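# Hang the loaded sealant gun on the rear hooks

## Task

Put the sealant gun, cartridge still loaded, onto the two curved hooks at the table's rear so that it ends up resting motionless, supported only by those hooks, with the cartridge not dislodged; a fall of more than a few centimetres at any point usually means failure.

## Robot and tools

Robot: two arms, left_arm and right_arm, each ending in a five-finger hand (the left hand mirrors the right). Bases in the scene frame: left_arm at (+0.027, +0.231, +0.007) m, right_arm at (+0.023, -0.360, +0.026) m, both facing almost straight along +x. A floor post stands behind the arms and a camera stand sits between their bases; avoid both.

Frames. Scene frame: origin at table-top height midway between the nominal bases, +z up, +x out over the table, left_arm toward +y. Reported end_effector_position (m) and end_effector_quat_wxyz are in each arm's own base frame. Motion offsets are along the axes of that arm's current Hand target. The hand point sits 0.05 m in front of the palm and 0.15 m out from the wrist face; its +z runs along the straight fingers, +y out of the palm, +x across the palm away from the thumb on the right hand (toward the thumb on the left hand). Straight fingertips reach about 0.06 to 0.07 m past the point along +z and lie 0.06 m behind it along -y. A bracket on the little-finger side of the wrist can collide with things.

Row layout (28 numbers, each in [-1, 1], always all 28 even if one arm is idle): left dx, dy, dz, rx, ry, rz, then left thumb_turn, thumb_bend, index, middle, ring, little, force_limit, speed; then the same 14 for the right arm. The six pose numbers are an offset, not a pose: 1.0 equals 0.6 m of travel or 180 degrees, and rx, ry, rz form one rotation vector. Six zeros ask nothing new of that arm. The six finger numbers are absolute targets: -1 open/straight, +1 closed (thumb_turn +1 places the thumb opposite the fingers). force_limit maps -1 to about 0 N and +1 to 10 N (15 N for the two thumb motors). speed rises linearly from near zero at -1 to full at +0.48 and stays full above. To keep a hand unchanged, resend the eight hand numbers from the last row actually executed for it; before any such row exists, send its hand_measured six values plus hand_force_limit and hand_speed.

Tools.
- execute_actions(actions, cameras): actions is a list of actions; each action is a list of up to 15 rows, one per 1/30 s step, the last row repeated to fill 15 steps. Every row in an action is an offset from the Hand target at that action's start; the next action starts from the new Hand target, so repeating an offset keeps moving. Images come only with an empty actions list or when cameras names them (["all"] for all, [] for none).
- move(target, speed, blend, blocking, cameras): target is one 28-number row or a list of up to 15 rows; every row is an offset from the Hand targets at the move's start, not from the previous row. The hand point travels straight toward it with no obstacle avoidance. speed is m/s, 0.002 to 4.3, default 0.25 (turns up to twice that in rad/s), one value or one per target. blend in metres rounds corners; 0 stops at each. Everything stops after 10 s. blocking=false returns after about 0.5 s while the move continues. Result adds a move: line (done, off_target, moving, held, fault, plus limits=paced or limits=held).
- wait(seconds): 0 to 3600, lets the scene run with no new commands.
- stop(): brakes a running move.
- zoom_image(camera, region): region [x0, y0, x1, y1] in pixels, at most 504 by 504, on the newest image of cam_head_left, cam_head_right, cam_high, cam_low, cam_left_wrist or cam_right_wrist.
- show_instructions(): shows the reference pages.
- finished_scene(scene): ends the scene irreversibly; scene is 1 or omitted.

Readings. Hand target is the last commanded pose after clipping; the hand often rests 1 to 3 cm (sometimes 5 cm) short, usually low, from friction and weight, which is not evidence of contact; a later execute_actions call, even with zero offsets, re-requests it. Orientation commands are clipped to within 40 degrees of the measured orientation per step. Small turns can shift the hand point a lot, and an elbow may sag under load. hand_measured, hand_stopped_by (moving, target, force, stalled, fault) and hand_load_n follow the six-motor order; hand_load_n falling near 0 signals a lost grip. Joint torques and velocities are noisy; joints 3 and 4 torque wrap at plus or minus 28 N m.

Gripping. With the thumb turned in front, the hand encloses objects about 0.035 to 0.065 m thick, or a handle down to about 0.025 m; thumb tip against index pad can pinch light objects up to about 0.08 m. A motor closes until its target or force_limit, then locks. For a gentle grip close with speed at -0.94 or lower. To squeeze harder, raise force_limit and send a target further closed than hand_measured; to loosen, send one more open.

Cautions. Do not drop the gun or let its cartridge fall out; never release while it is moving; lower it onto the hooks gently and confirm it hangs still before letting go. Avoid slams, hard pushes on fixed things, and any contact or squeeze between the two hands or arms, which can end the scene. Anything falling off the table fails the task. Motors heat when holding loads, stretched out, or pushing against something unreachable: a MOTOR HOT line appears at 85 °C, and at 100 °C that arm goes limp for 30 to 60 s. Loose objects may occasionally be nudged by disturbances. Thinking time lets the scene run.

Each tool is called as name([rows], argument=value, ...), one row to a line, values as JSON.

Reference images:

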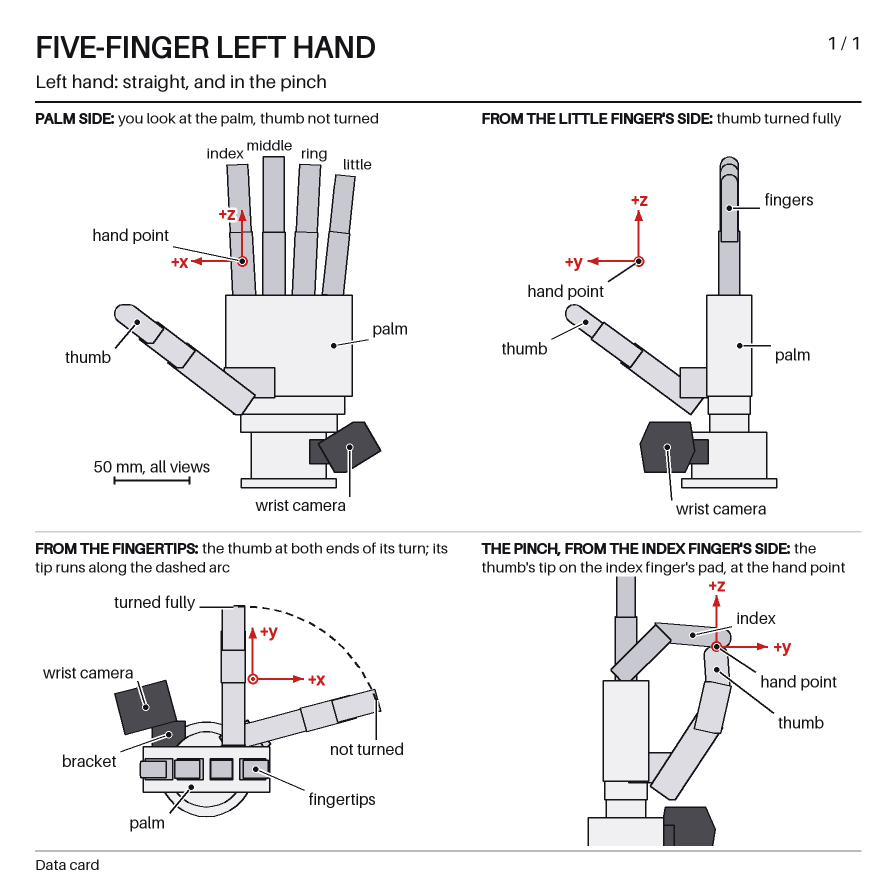

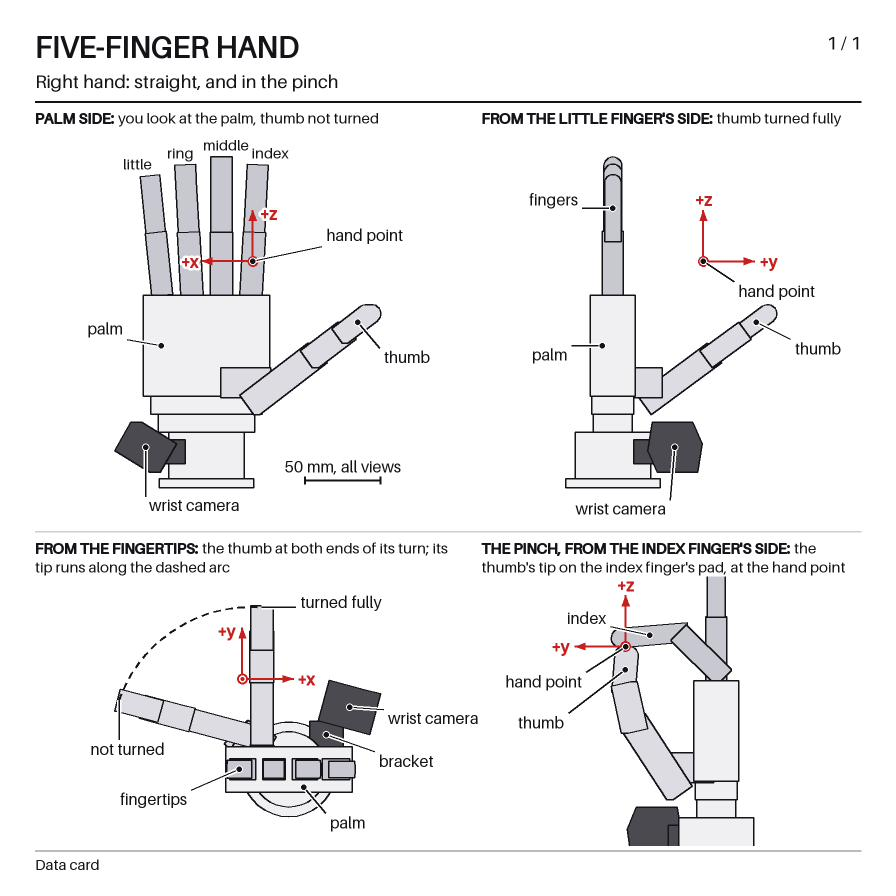

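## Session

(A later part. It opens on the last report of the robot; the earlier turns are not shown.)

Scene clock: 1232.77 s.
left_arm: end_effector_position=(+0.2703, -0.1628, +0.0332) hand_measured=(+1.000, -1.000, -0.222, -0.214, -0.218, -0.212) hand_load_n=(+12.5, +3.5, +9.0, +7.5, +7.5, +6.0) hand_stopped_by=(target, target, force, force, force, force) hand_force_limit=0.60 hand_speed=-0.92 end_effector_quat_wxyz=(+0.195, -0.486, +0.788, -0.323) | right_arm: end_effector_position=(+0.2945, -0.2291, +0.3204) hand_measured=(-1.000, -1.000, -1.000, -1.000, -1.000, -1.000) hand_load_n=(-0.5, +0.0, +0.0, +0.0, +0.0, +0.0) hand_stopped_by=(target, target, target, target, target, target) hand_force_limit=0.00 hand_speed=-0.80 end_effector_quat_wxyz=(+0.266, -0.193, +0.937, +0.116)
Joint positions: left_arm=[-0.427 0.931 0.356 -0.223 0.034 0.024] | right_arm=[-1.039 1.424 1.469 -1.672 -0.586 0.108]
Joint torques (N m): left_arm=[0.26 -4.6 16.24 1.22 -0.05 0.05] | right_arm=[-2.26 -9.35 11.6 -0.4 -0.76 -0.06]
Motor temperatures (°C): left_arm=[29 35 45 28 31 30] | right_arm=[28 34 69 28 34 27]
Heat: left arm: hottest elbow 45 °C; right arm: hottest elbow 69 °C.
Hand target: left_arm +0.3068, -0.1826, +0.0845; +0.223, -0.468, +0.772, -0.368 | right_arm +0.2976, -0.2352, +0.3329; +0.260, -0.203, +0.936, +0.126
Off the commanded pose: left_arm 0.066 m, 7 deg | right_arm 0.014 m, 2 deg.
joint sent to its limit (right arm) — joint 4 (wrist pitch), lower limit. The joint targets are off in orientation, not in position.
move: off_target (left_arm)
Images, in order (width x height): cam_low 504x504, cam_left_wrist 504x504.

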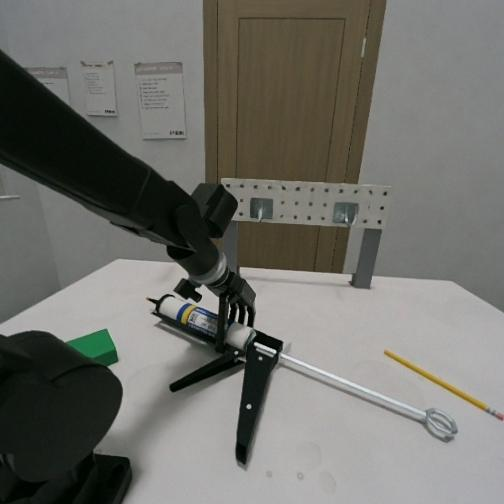

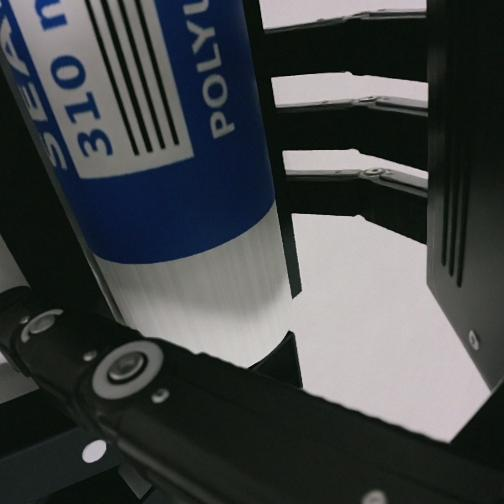

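move(target=[0,-0.0519,-0.0421,0,0,0,1,-1,0.2,0.2,0.2,0.2,0.6,-0.92,0,0,0,0,0,0,-1,-1,-1,-1,-1,-1,0,-0.8], cameras=["cam_left_wrist","cam_low"], speed=0.05)

zoom_image(camera="cam_low", region=[120, 220, 370, 470])

Scene clock: 1241.43 s.
left_arm: end_effector_position=(+0.2610, -0.1574, +0.0544) hand_measured=(+1.000, -1.000, -0.222, -0.214, -0.218, -0.212) hand_load_n=(+12.5, +3.5, +9.5, +8.0, +7.5, +6.0) hand_stopped_by=(target, target, force, force, force, force) hand_force_limit=0.60 hand_speed=-0.92 end_effector_quat_wxyz=(+0.186, -0.487, +0.797, -0.304) | right_arm: end_effector_position=(+0.2945, -0.2291, +0.3204) hand_measured=(-1.000, -1.000, -1.000, -1.000, -1.000, -1.000) hand_load_n=(+0.0, +0.0, +0.0, +0.0, +0.0, +0.0) hand_stopped_by=(target, target, target, target, target, target) hand_force_limit=0.00 hand_speed=-0.80 end_effector_quat_wxyz=(+0.266, -0.193, +0.937, +0.116)
Joint positions: left_arm=[-0.427 0.864 0.409 -0.387 0.031 0.034] | right_arm=[-1.039 1.424 1.469 -1.672 -0.586 0.108]
Joint torques (N m): left_arm=[0.32 -4.89 18.88 1.57 0.1 -0.01] | right_arm=[-2.26 -9.35 11.6 -0.44 -0.76 -0.06]
Motor temperatures (°C): left_arm=[29 35 47 28 31 30] | right_arm=[28 34 69 28 34 27]
Heat: left arm: hottest elbow 47 °C; right arm: hottest elbow 69 °C.
Hand target: left_arm +0.3069, -0.1826, +0.1247; +0.223, -0.468, +0.772, -0.368 | right_arm +0.2976, -0.2352, +0.3329; +0.260, -0.203, +0.936, +0.126
Off the commanded pose: left_arm 0.088 m, 9 deg | right_arm 0.014 m, 2 deg.
joint sent to its limit (right arm) — joint 4 (wrist pitch), lower limit. The joint targets are off in orientation, not in position.
move: off_target (left_arm)
Images, in order (width x height): cam_low 504x504, cam_left_wrist 504x504.

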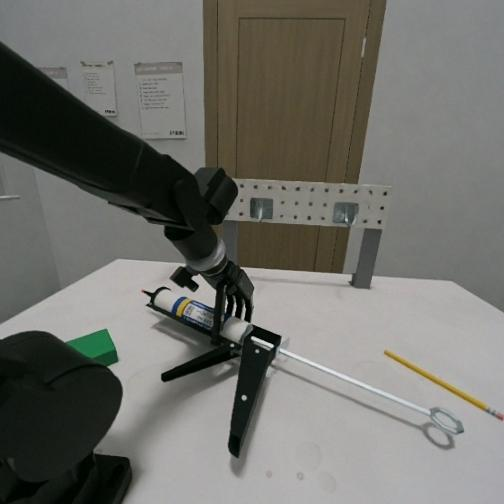

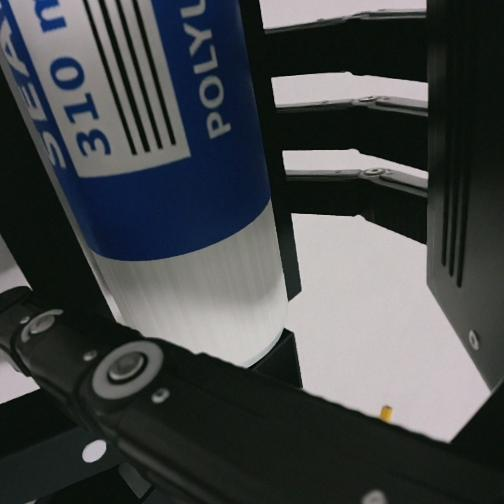

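Scaled by 2.016 from the camera's image (finer frame: 720x720).

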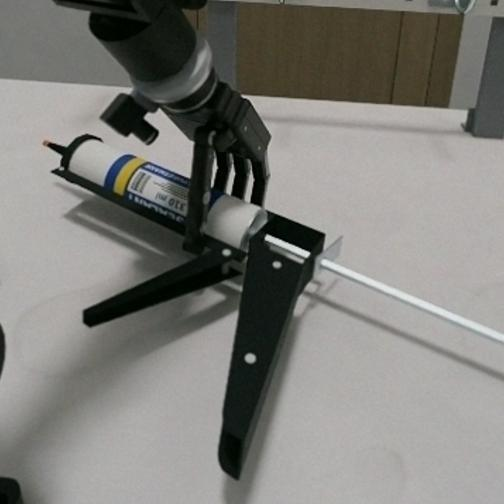

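move(target=[0,0,0,0,0,0,1,-1,0.2,0.2,0.2,0.2,0.6,-0.92,-0.110,0.014,0.311,0.2335,-0.2683,-0.5146,-1,-1,-1,-1,-1,-1,0,-0.8], cameras=["all"], speed=0.2)

Scene clock: 1319.47 s.
left_arm: end_effector_position=(+0.2610, -0.1574, +0.0544) hand_measured=(+1.000, -1.000, -0.222, -0.214, -0.218, -0.212) hand_load_n=(+12.5, +3.5, +9.5, +8.0, +7.5, +6.0) hand_stopped_by=(target, target, force, force, force, force) hand_force_limit=0.60 hand_speed=-0.92 end_effector_quat_wxyz=(+0.186, -0.487, +0.797, -0.304) | right_arm: end_effector_position=(+0.4259, -0.1448, +0.2198) hand_measured=(-1.000, -1.000, -1.000, -1.000, -1.000, -1.000) hand_load_n=(+0.0, +0.0, +0.0, +0.0, +0.0, +0.0) hand_stopped_by=(target, target, target, target, target, target) hand_force_limit=0.00 hand_speed=-0.80 end_effector_quat_wxyz=(+0.623, -0.629, +0.325, -0.333)
Joint positions: left_arm=[-0.427 0.864 0.409 -0.387 0.031 0.034] | right_arm=[-0.778 1.393 0.735 0.648 -1.381 -0.023]
Joint torques (N m): left_arm=[0.21 -4.78 18.82 1.47 0.12 0.02] | right_arm=[-1.85 -7.41 7.58 1.78 -0.32 -0.03]
Motor temperatures (°C): left_arm=[29 35 58 28 31 30] | right_arm=[28 34 69 28 34 27]
Heat: left arm: hottest elbow 58 °C; right arm: hottest elbow 69 °C.
Hand target: left_arm +0.3069, -0.1826, +0.1247; +0.223, -0.468, +0.772, -0.368 | right_arm +0.4269, -0.1432, +0.2141; +0.627, -0.627, +0.327, -0.326
Off the commanded pose: left_arm 0.088 m, 9 deg | right_arm 0.006 m, 1 deg.
move: done

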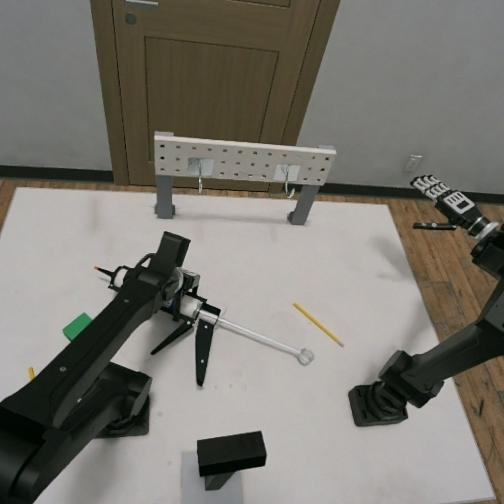

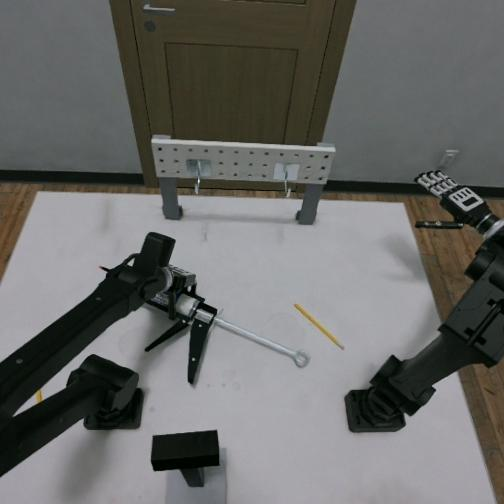

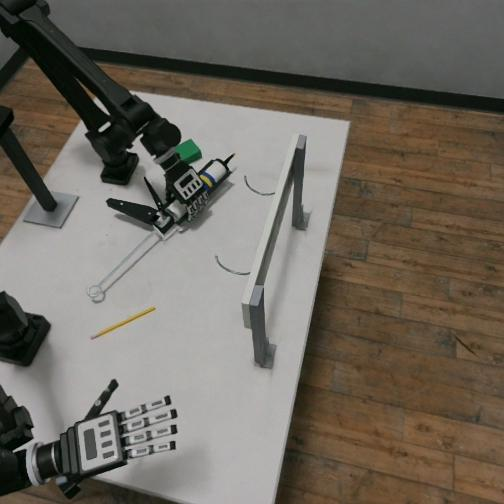

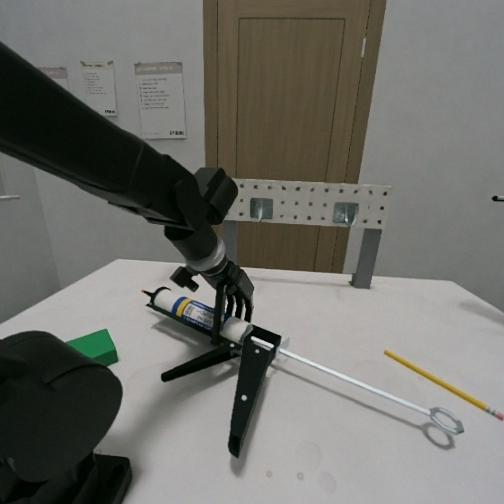

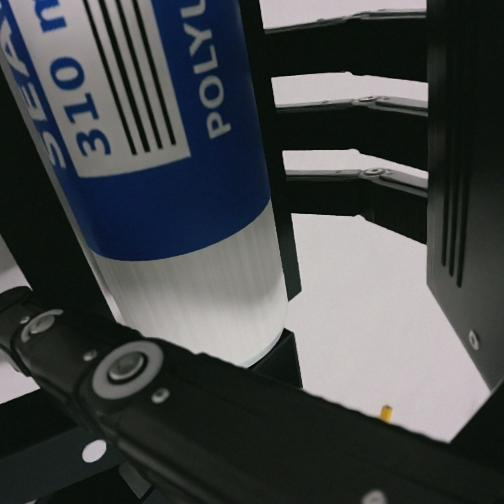

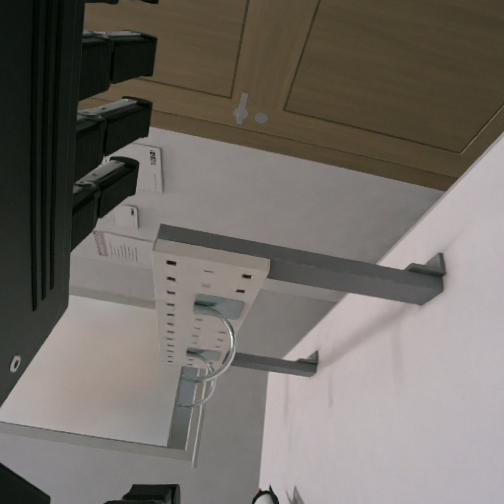

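zoom_image(camera="cam_right_wrist", region=[140, 210, 460, 430])

Scaled by 1.575 from the camera's image (finer frame: 720x720).

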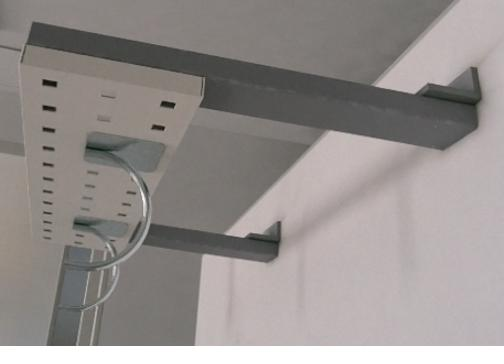

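move(target=[0.162,-0.397,-0.133,0.2786,-0.1452,-0.0348,1,-1,0.2,0.2,0.2,0.2,0.6,-0.92,0.076,-0.05,-0.094,0,0,0,-1,-1,-1,-1,-1,-1,0,-0.8], cameras=["all"], speed=0.12)

Scene clock: 1406.37 s.
left_arm: end_effector_position=(+0.3277, -0.2804, +0.2699) hand_measured=(+1.000, -1.000, -0.222, -0.214, -0.218, -0.212) hand_load_n=(+12.0, +4.0, +8.0, +6.5, +6.5, +5.0) hand_stopped_by=(target, target, force, force, force, force) hand_force_limit=0.60 hand_speed=-0.92 end_effector_quat_wxyz=(+0.562, -0.417, +0.523, -0.486) | right_arm: end_effector_position=(+0.4020, -0.2020, +0.2376) hand_measured=(-1.000, -1.000, -1.000, -1.000, -1.000, -1.000) hand_load_n=(+0.0, +0.0, +0.0, +0.0, +0.0, +0.0) hand_stopped_by=(target, target, target, target, target, target) hand_force_limit=0.00 hand_speed=-0.80 end_effector_quat_wxyz=(+0.629, -0.627, +0.327, -0.324)
Joint positions: left_arm=[-1.099 1.015 0.496 0.732 -1.05 0.369] | right_arm=[-0.914 1.441 0.834 0.617 -1.527 0.015]
Joint torques (N m): left_arm=[-0.32 -5.77 19.43 3.44 0.35 0] | right_arm=[-2.78 -7.88 10.93 0.81 -0.32 -0.01]
Motor temperatures (°C): left_arm=[29 35 64 28 31 30] | right_arm=[28 33 61 28 33 27]
Heat: left arm: hottest elbow 64 °C; right arm: hottest elbow 61 °C.
Hand target: left_arm +0.3400, -0.3095, +0.3599; +0.542, -0.439, +0.451, -0.557 | right_arm +0.4069, -0.2130, +0.2441; +0.627, -0.627, +0.327, -0.326
Off the commanded pose: left_arm 0.095 m, 12 deg | right_arm 0.014 m, 0 deg.
move: off_target (left_arm, right_arm)

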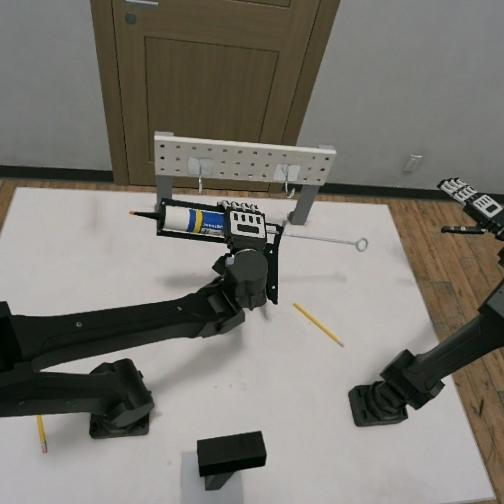

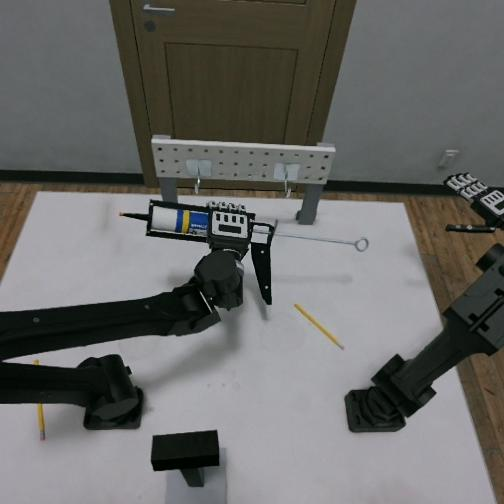

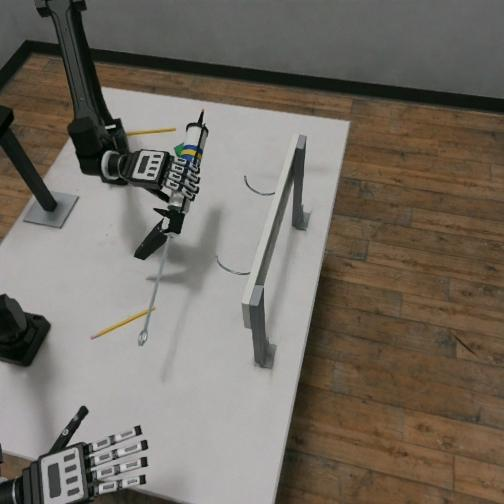

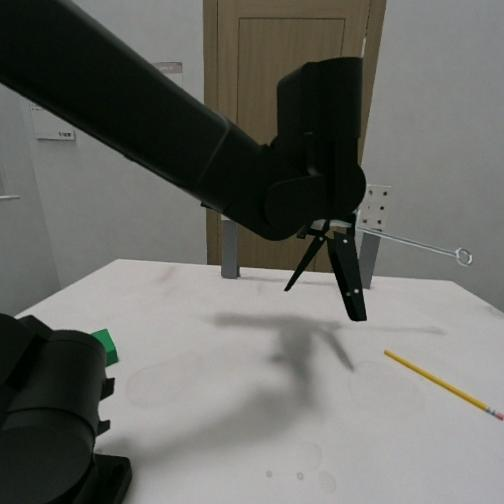

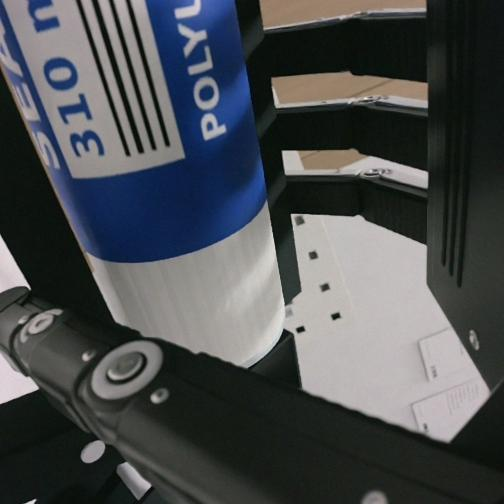

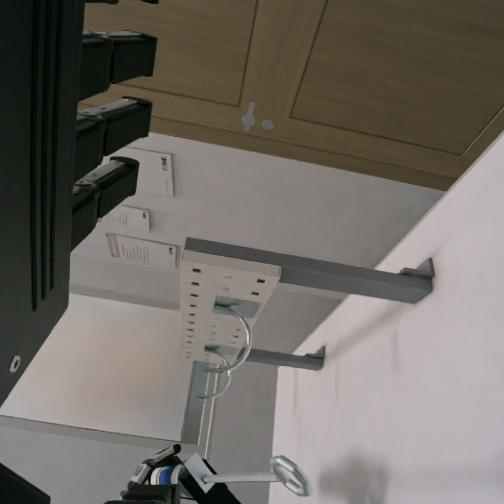

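zoom_image(camera="cam_head_left", region=[120, 120, 380, 320])

zoom_image(camera="cam_high", region=[100, 90, 320, 360])

zoom_image(camera="cam_low", region=[200, 130, 480, 340])

Scaled by 1.938 from the camera's image (finer frame: 720x720).

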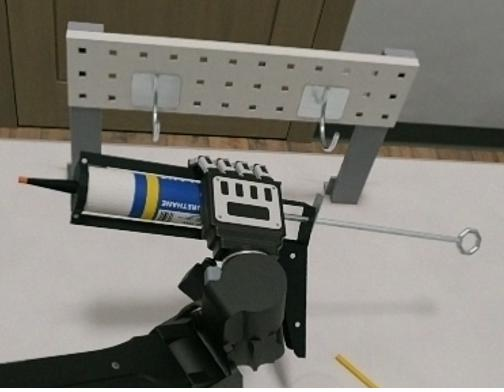

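Scaled by 1.867 from the camera's image (finer frame: 720x720).

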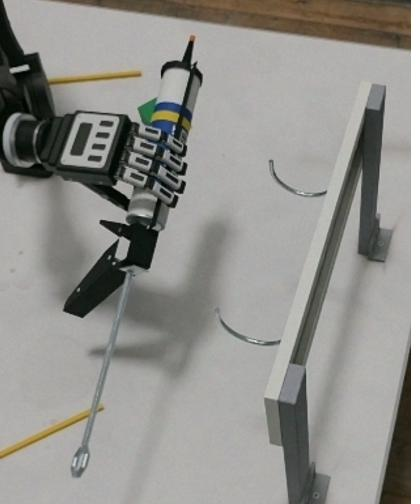

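Scaled by 1.800 from the camera's image (finer frame: 720x720).

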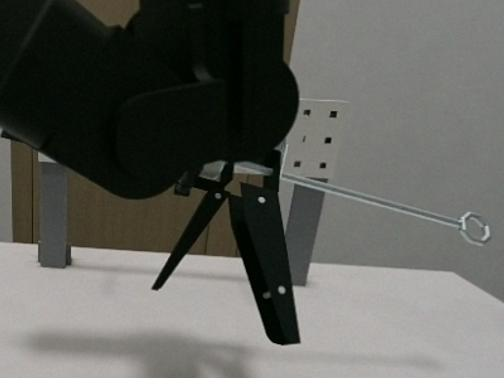

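move(target=[0.028,-0.055,0.127,0.1114,0.0080,-0.0439,1,-1,0.2,0.2,0.2,0.2,0.6,-0.92,0,0,0,0,0,0,-1,-1,-1,-1,-1,-1,0,-0.8], cameras=["all"], speed=0.1)

zoom_image(camera="cam_right_wrist", region=[120, 220, 400, 500])

zoom_image(camera="cam_high", region=[100, 90, 320, 360])

zoom_image(camera="cam_head_left", region=[120, 120, 380, 320])

Scene clock: 1552.47 s.
left_arm: end_effector_position=(+0.3933, -0.3155, +0.3115) hand_measured=(+1.000, -1.000, -0.222, -0.214, -0.218, -0.212) hand_load_n=(+11.0, +4.0, +7.5, +6.5, +7.0, +5.5) hand_stopped_by=(target, target, force, force, force, force) hand_force_limit=0.60 hand_speed=-0.92 end_effector_quat_wxyz=(+0.576, -0.353, +0.420, -0.606) | right_arm: end_effector_position=(+0.4020, -0.2020, +0.2376) hand_measured=(-1.000, -1.000, -1.000, -1.000, -1.000, -1.000) hand_load_n=(-0.5, +0.0, -0.5, +0.0, +0.0, +0.0) hand_stopped_by=(target, target, target, target, target, target) hand_force_limit=0.00 hand_speed=-0.80 end_effector_quat_wxyz=(+0.629, -0.627, +0.327, -0.324)
Joint positions: left_arm=[-0.937 1.309 0.552 1.325 -0.74 0.468] | right_arm=[-0.914 1.441 0.834 0.617 -1.527 0.015]
Joint torques (N m): left_arm=[1.61 -9.23 17.5 3.6 0.85 -0.09] | right_arm=[-2.78 -8.12 10.92 0.84 -0.32 -0.02]
Motor temperatures (°C): left_arm=[29 35 75 29 31 30] | right_arm=[28 33 63 28 33 27]
Heat: left arm: hottest elbow 75 °C; right arm: hottest elbow 63 °C.
Hand target: left_arm +0.4072, -0.3281, +0.4079; +0.565, -0.361, +0.323, -0.668 | right_arm +0.4069, -0.2130, +0.2441; +0.627, -0.627, +0.327, -0.326
Off the commanded pose: left_arm 0.098 m, 13 deg | right_arm 0.014 m, 0 deg.
move: off_target (left_arm)

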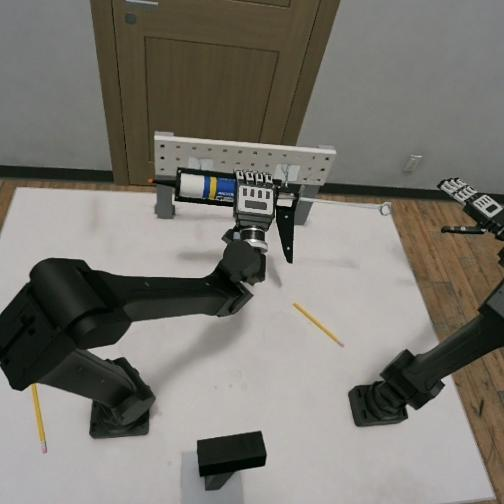

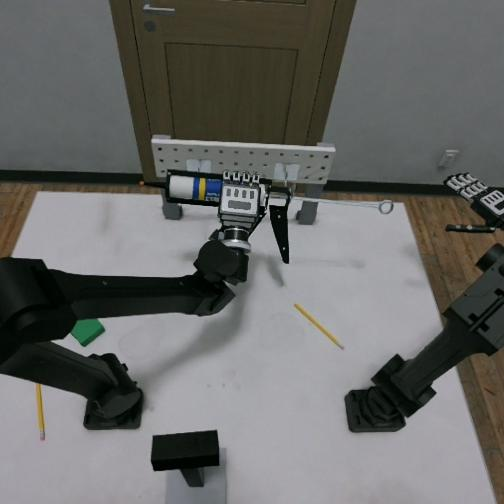

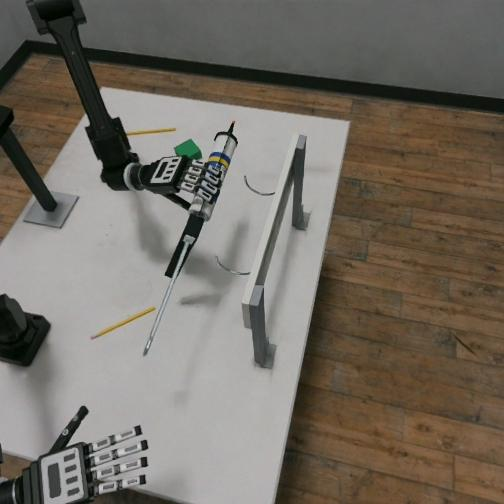

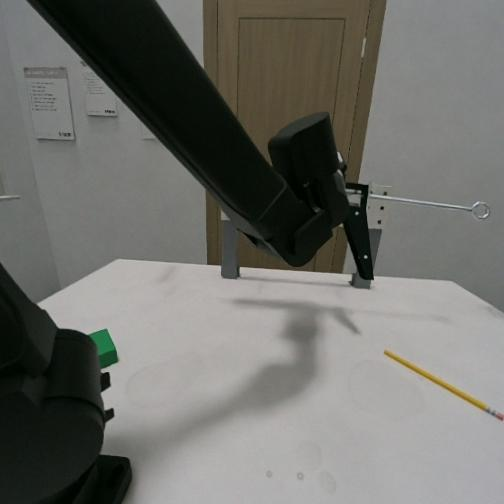

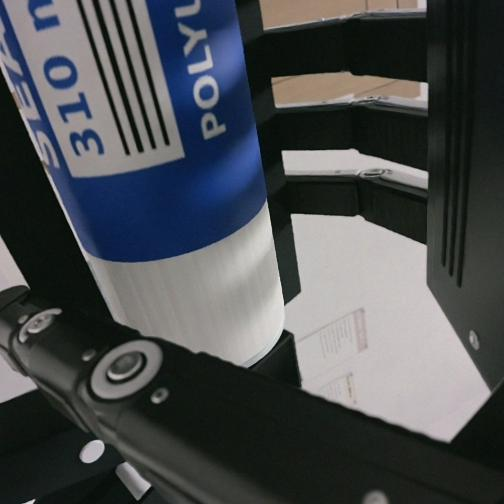

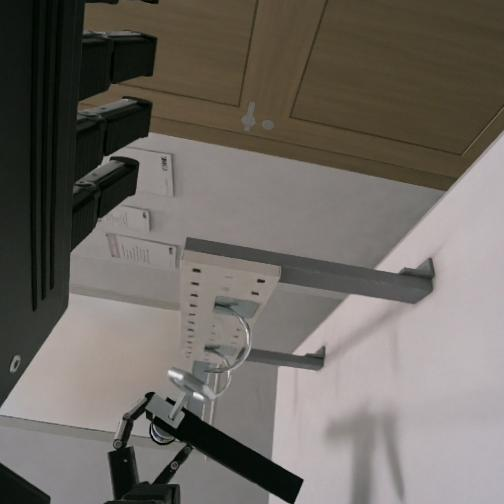

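Scaled by 1.800 from the camera's image (finer frame: 720x720).

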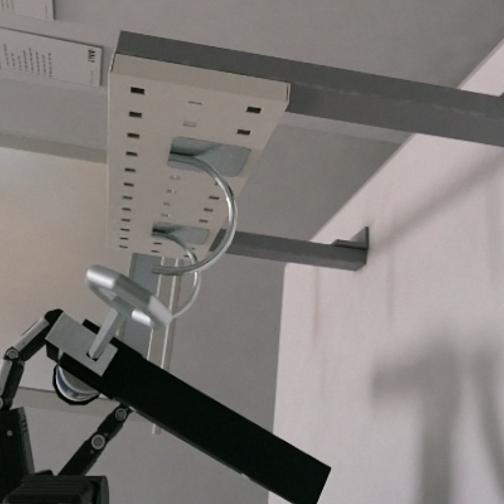

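Scaled by 1.867 from the camera's image (finer frame: 720x720).

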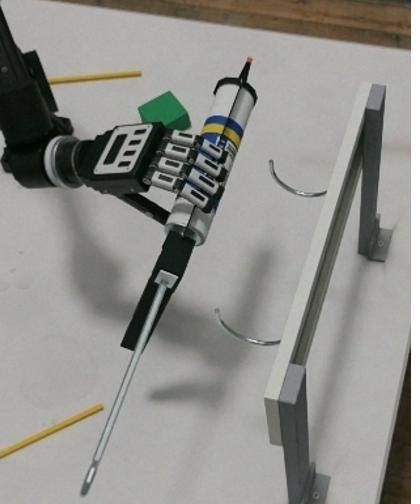

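Scaled by 1.938 from the camera's image (finer frame: 720x720).

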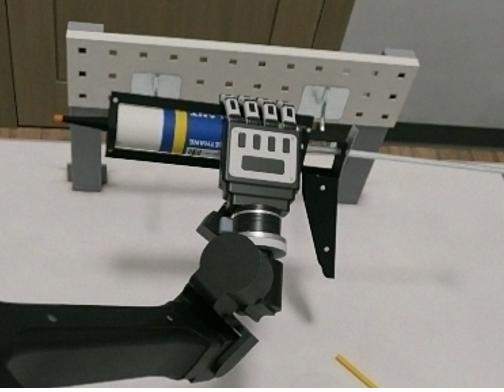

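move(target=[-0.037,0.037,0.1045,0.0022,-0.0159,-0.0067,1,-1,0.2,0.2,0.2,0.2,0.6,-0.92,0,0,0,0,0,0,-1,-1,-1,-1,-1,-1,0,-0.8], cameras=["cam_head_left","cam_high","cam_low","cam_right_wrist"], speed=0.1)

zoom_image(camera="cam_right_wrist", region=[120, 220, 400, 500])

zoom_image(camera="cam_high", region=[140, 90, 340, 340])

zoom_image(camera="cam_head_left", region=[130, 110, 370, 260])

Scene clock: 1587.63 s.
left_arm: end_effector_position=(+0.4591, -0.2967, +0.3208) hand_measured=(+1.000, -1.000, -0.222, -0.214, -0.218, -0.212) hand_load_n=(+10.5, +4.0, +7.0, +6.5, +7.0, +6.0) hand_stopped_by=(target, target, force, force, force, force) hand_force_limit=0.60 hand_speed=-0.92 end_effector_quat_wxyz=(+0.584, -0.377, +0.396, -0.600) | right_arm: end_effector_position=(+0.4020, -0.2020, +0.2376) hand_measured=(-1.000, -1.000, -1.000, -1.000, -1.000, -1.000) hand_load_n=(+0.0, +0.0, +0.0, +0.0, +0.0, +0.0) hand_stopped_by=(target, target, target, target, target, target) hand_force_limit=0.00 hand_speed=-0.80 end_effector_quat_wxyz=(+0.629, -0.627, +0.327, -0.324)
Joint positions: left_arm=[-0.785 1.382 0.651 1.269 -0.671 0.367] | right_arm=[-0.914 1.441 0.834 0.617 -1.527 0.015]
Joint torques (N m): left_arm=[1.2 -11.11 18.02 2.55 0.7 -0.4] | right_arm=[-2.73 -8 10.93 0.84 -0.32 -0.02]
Motor temperatures (°C): left_arm=[29 35 71 30 32 30] | right_arm=[28 33 64 28 33 27]
Heat: left arm: hottest elbow 71 °C; right arm: hottest elbow 64 °C.
Hand target: left_arm +0.4741, -0.3111, +0.4199; +0.567, -0.379, +0.303, -0.666 | right_arm +0.4069, -0.2130, +0.2441; +0.627, -0.627, +0.327, -0.326
Off the commanded pose: left_arm 0.101 m, 13 deg | right_arm 0.014 m, 0 deg.
move: off_target (left_arm)

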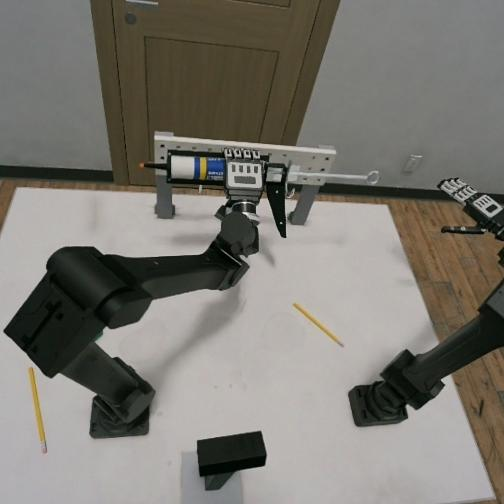

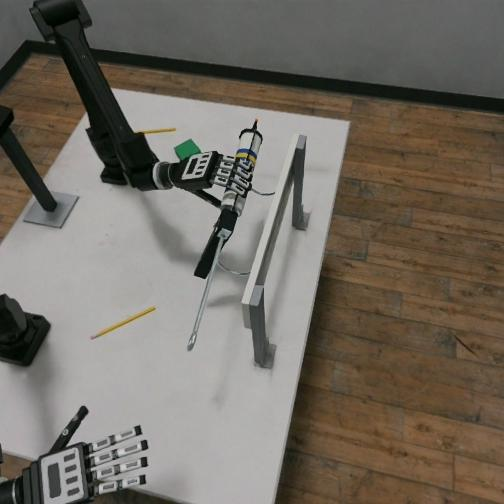

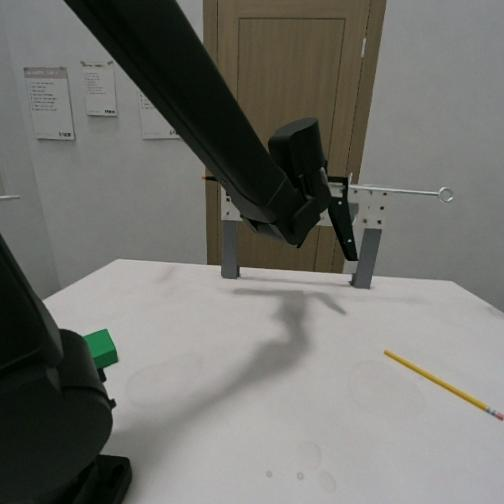

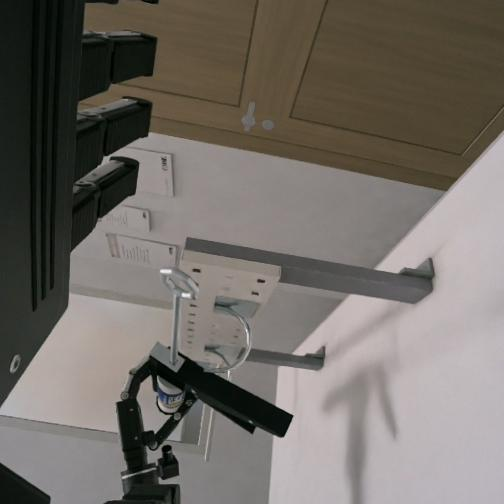

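Scaled by 1.800 from the camera's image (finer frame: 720x720).

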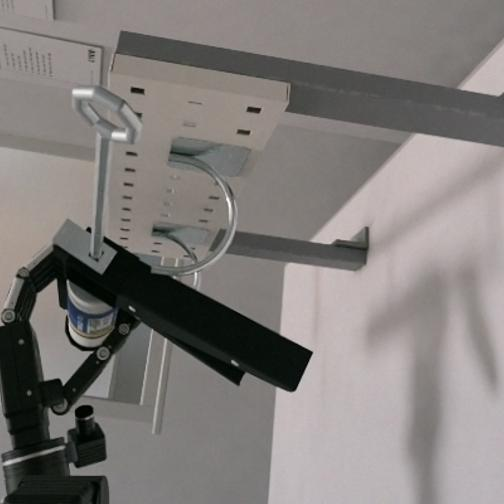

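Scaled by 2.016 from the camera's image (finer frame: 720x720).

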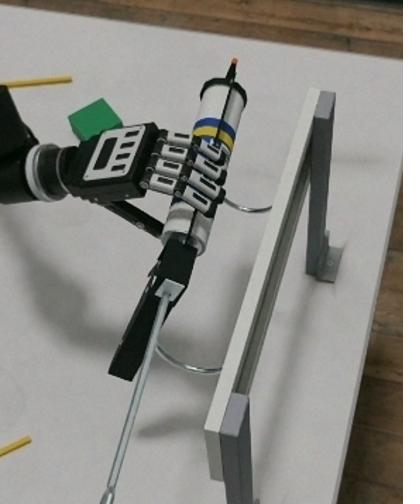

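Scaled by 2.100 from the camera's image (finer frame: 720x720).

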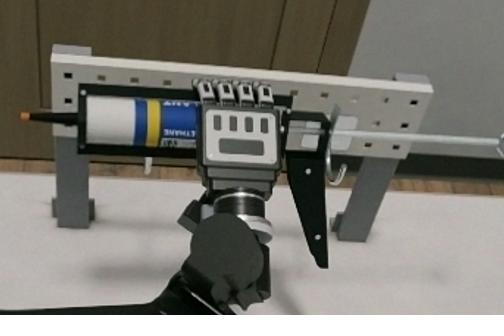

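move(target=[-0.0175,0.033,0.0257,0,0,0,1,-1,0.2,0.2,0.2,0.2,0.6,-0.92,0,0,0,0,0,0,-1,-1,-1,-1,-1,-1,0,-0.8], cameras=["cam_head_left","cam_high","cam_low","cam_right_wrist"], speed=0.06)

zoom_image(camera="cam_right_wrist", region=[120, 220, 400, 500])

zoom_image(camera="cam_high", region=[140, 90, 340, 340])

zoom_image(camera="cam_head_left", region=[130, 110, 370, 260])

Scene clock: 1612.73 s.
left_arm: end_effector_position=(+0.4813, -0.2898, +0.3094) hand_measured=(+1.000, -1.000, -0.222, -0.214, -0.218, -0.212) hand_load_n=(+10.5, +4.0, +7.5, +6.5, +6.5, +6.0) hand_stopped_by=(target, target, force, force, force, force) hand_force_limit=0.60 hand_speed=-0.92 end_effector_quat_wxyz=(+0.581, -0.381, +0.397, -0.600) | right_arm: end_effector_position=(+0.4020, -0.2020, +0.2376) hand_measured=(-1.000, -1.000, -1.000, -1.000, -1.000, -1.000) hand_load_n=(-0.5, +0.0, +0.0, +0.0, +0.0, +0.0) hand_stopped_by=(target, target, target, target, target, target) hand_force_limit=0.00 hand_speed=-0.80 end_effector_quat_wxyz=(+0.629, -0.627, +0.327, -0.324)
Joint positions: left_arm=[-0.731 1.427 0.668 1.269 -0.628 0.322] | right_arm=[-0.914 1.441 0.834 0.617 -1.527 0.015]
Joint torques (N m): left_arm=[1.03 -12.04 17.74 2.52 0.6 -0.39] | right_arm=[-2.73 -8 10.93 0.83 -0.32 -0.01]
Motor temperatures (°C): left_arm=[29 35 65 29 32 31] | right_arm=[28 33 64 28 33 27]
Heat: left arm: hottest elbow 65 °C; right arm: hottest elbow 64 °C.
Hand target: left_arm +0.4984, -0.3037, +0.4100; +0.567, -0.379, +0.302, -0.666 | right_arm +0.4069, -0.2130, +0.2441; +0.627, -0.627, +0.327, -0.326
Off the commanded pose: left_arm 0.103 m, 13 deg | right_arm 0.014 m, 0 deg.
move: off_target (left_arm)

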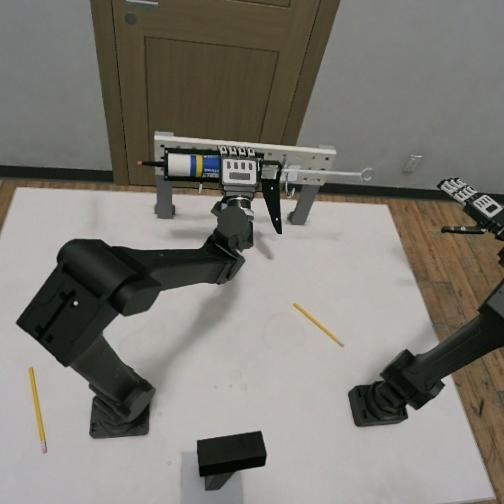

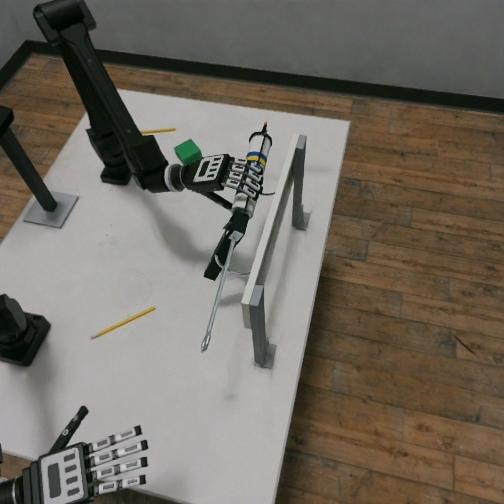

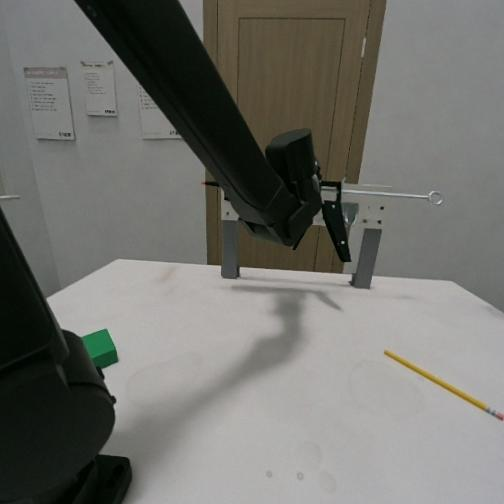

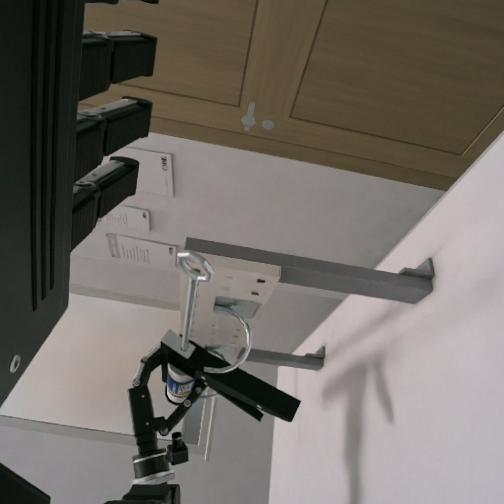

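Scaled by 1.800 from the camera's image (finer frame: 720x720).

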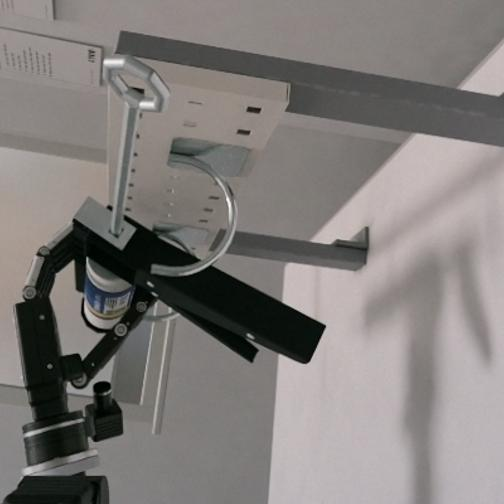

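Scaled by 2.016 from the camera's image (finer frame: 720x720).

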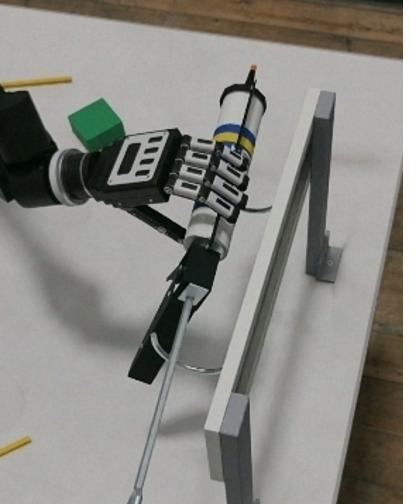

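Scaled by 2.100 from the camera's image (finer frame: 720x720).

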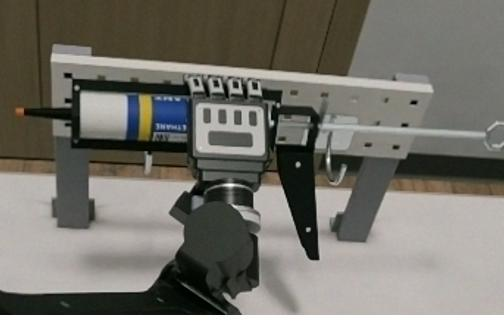

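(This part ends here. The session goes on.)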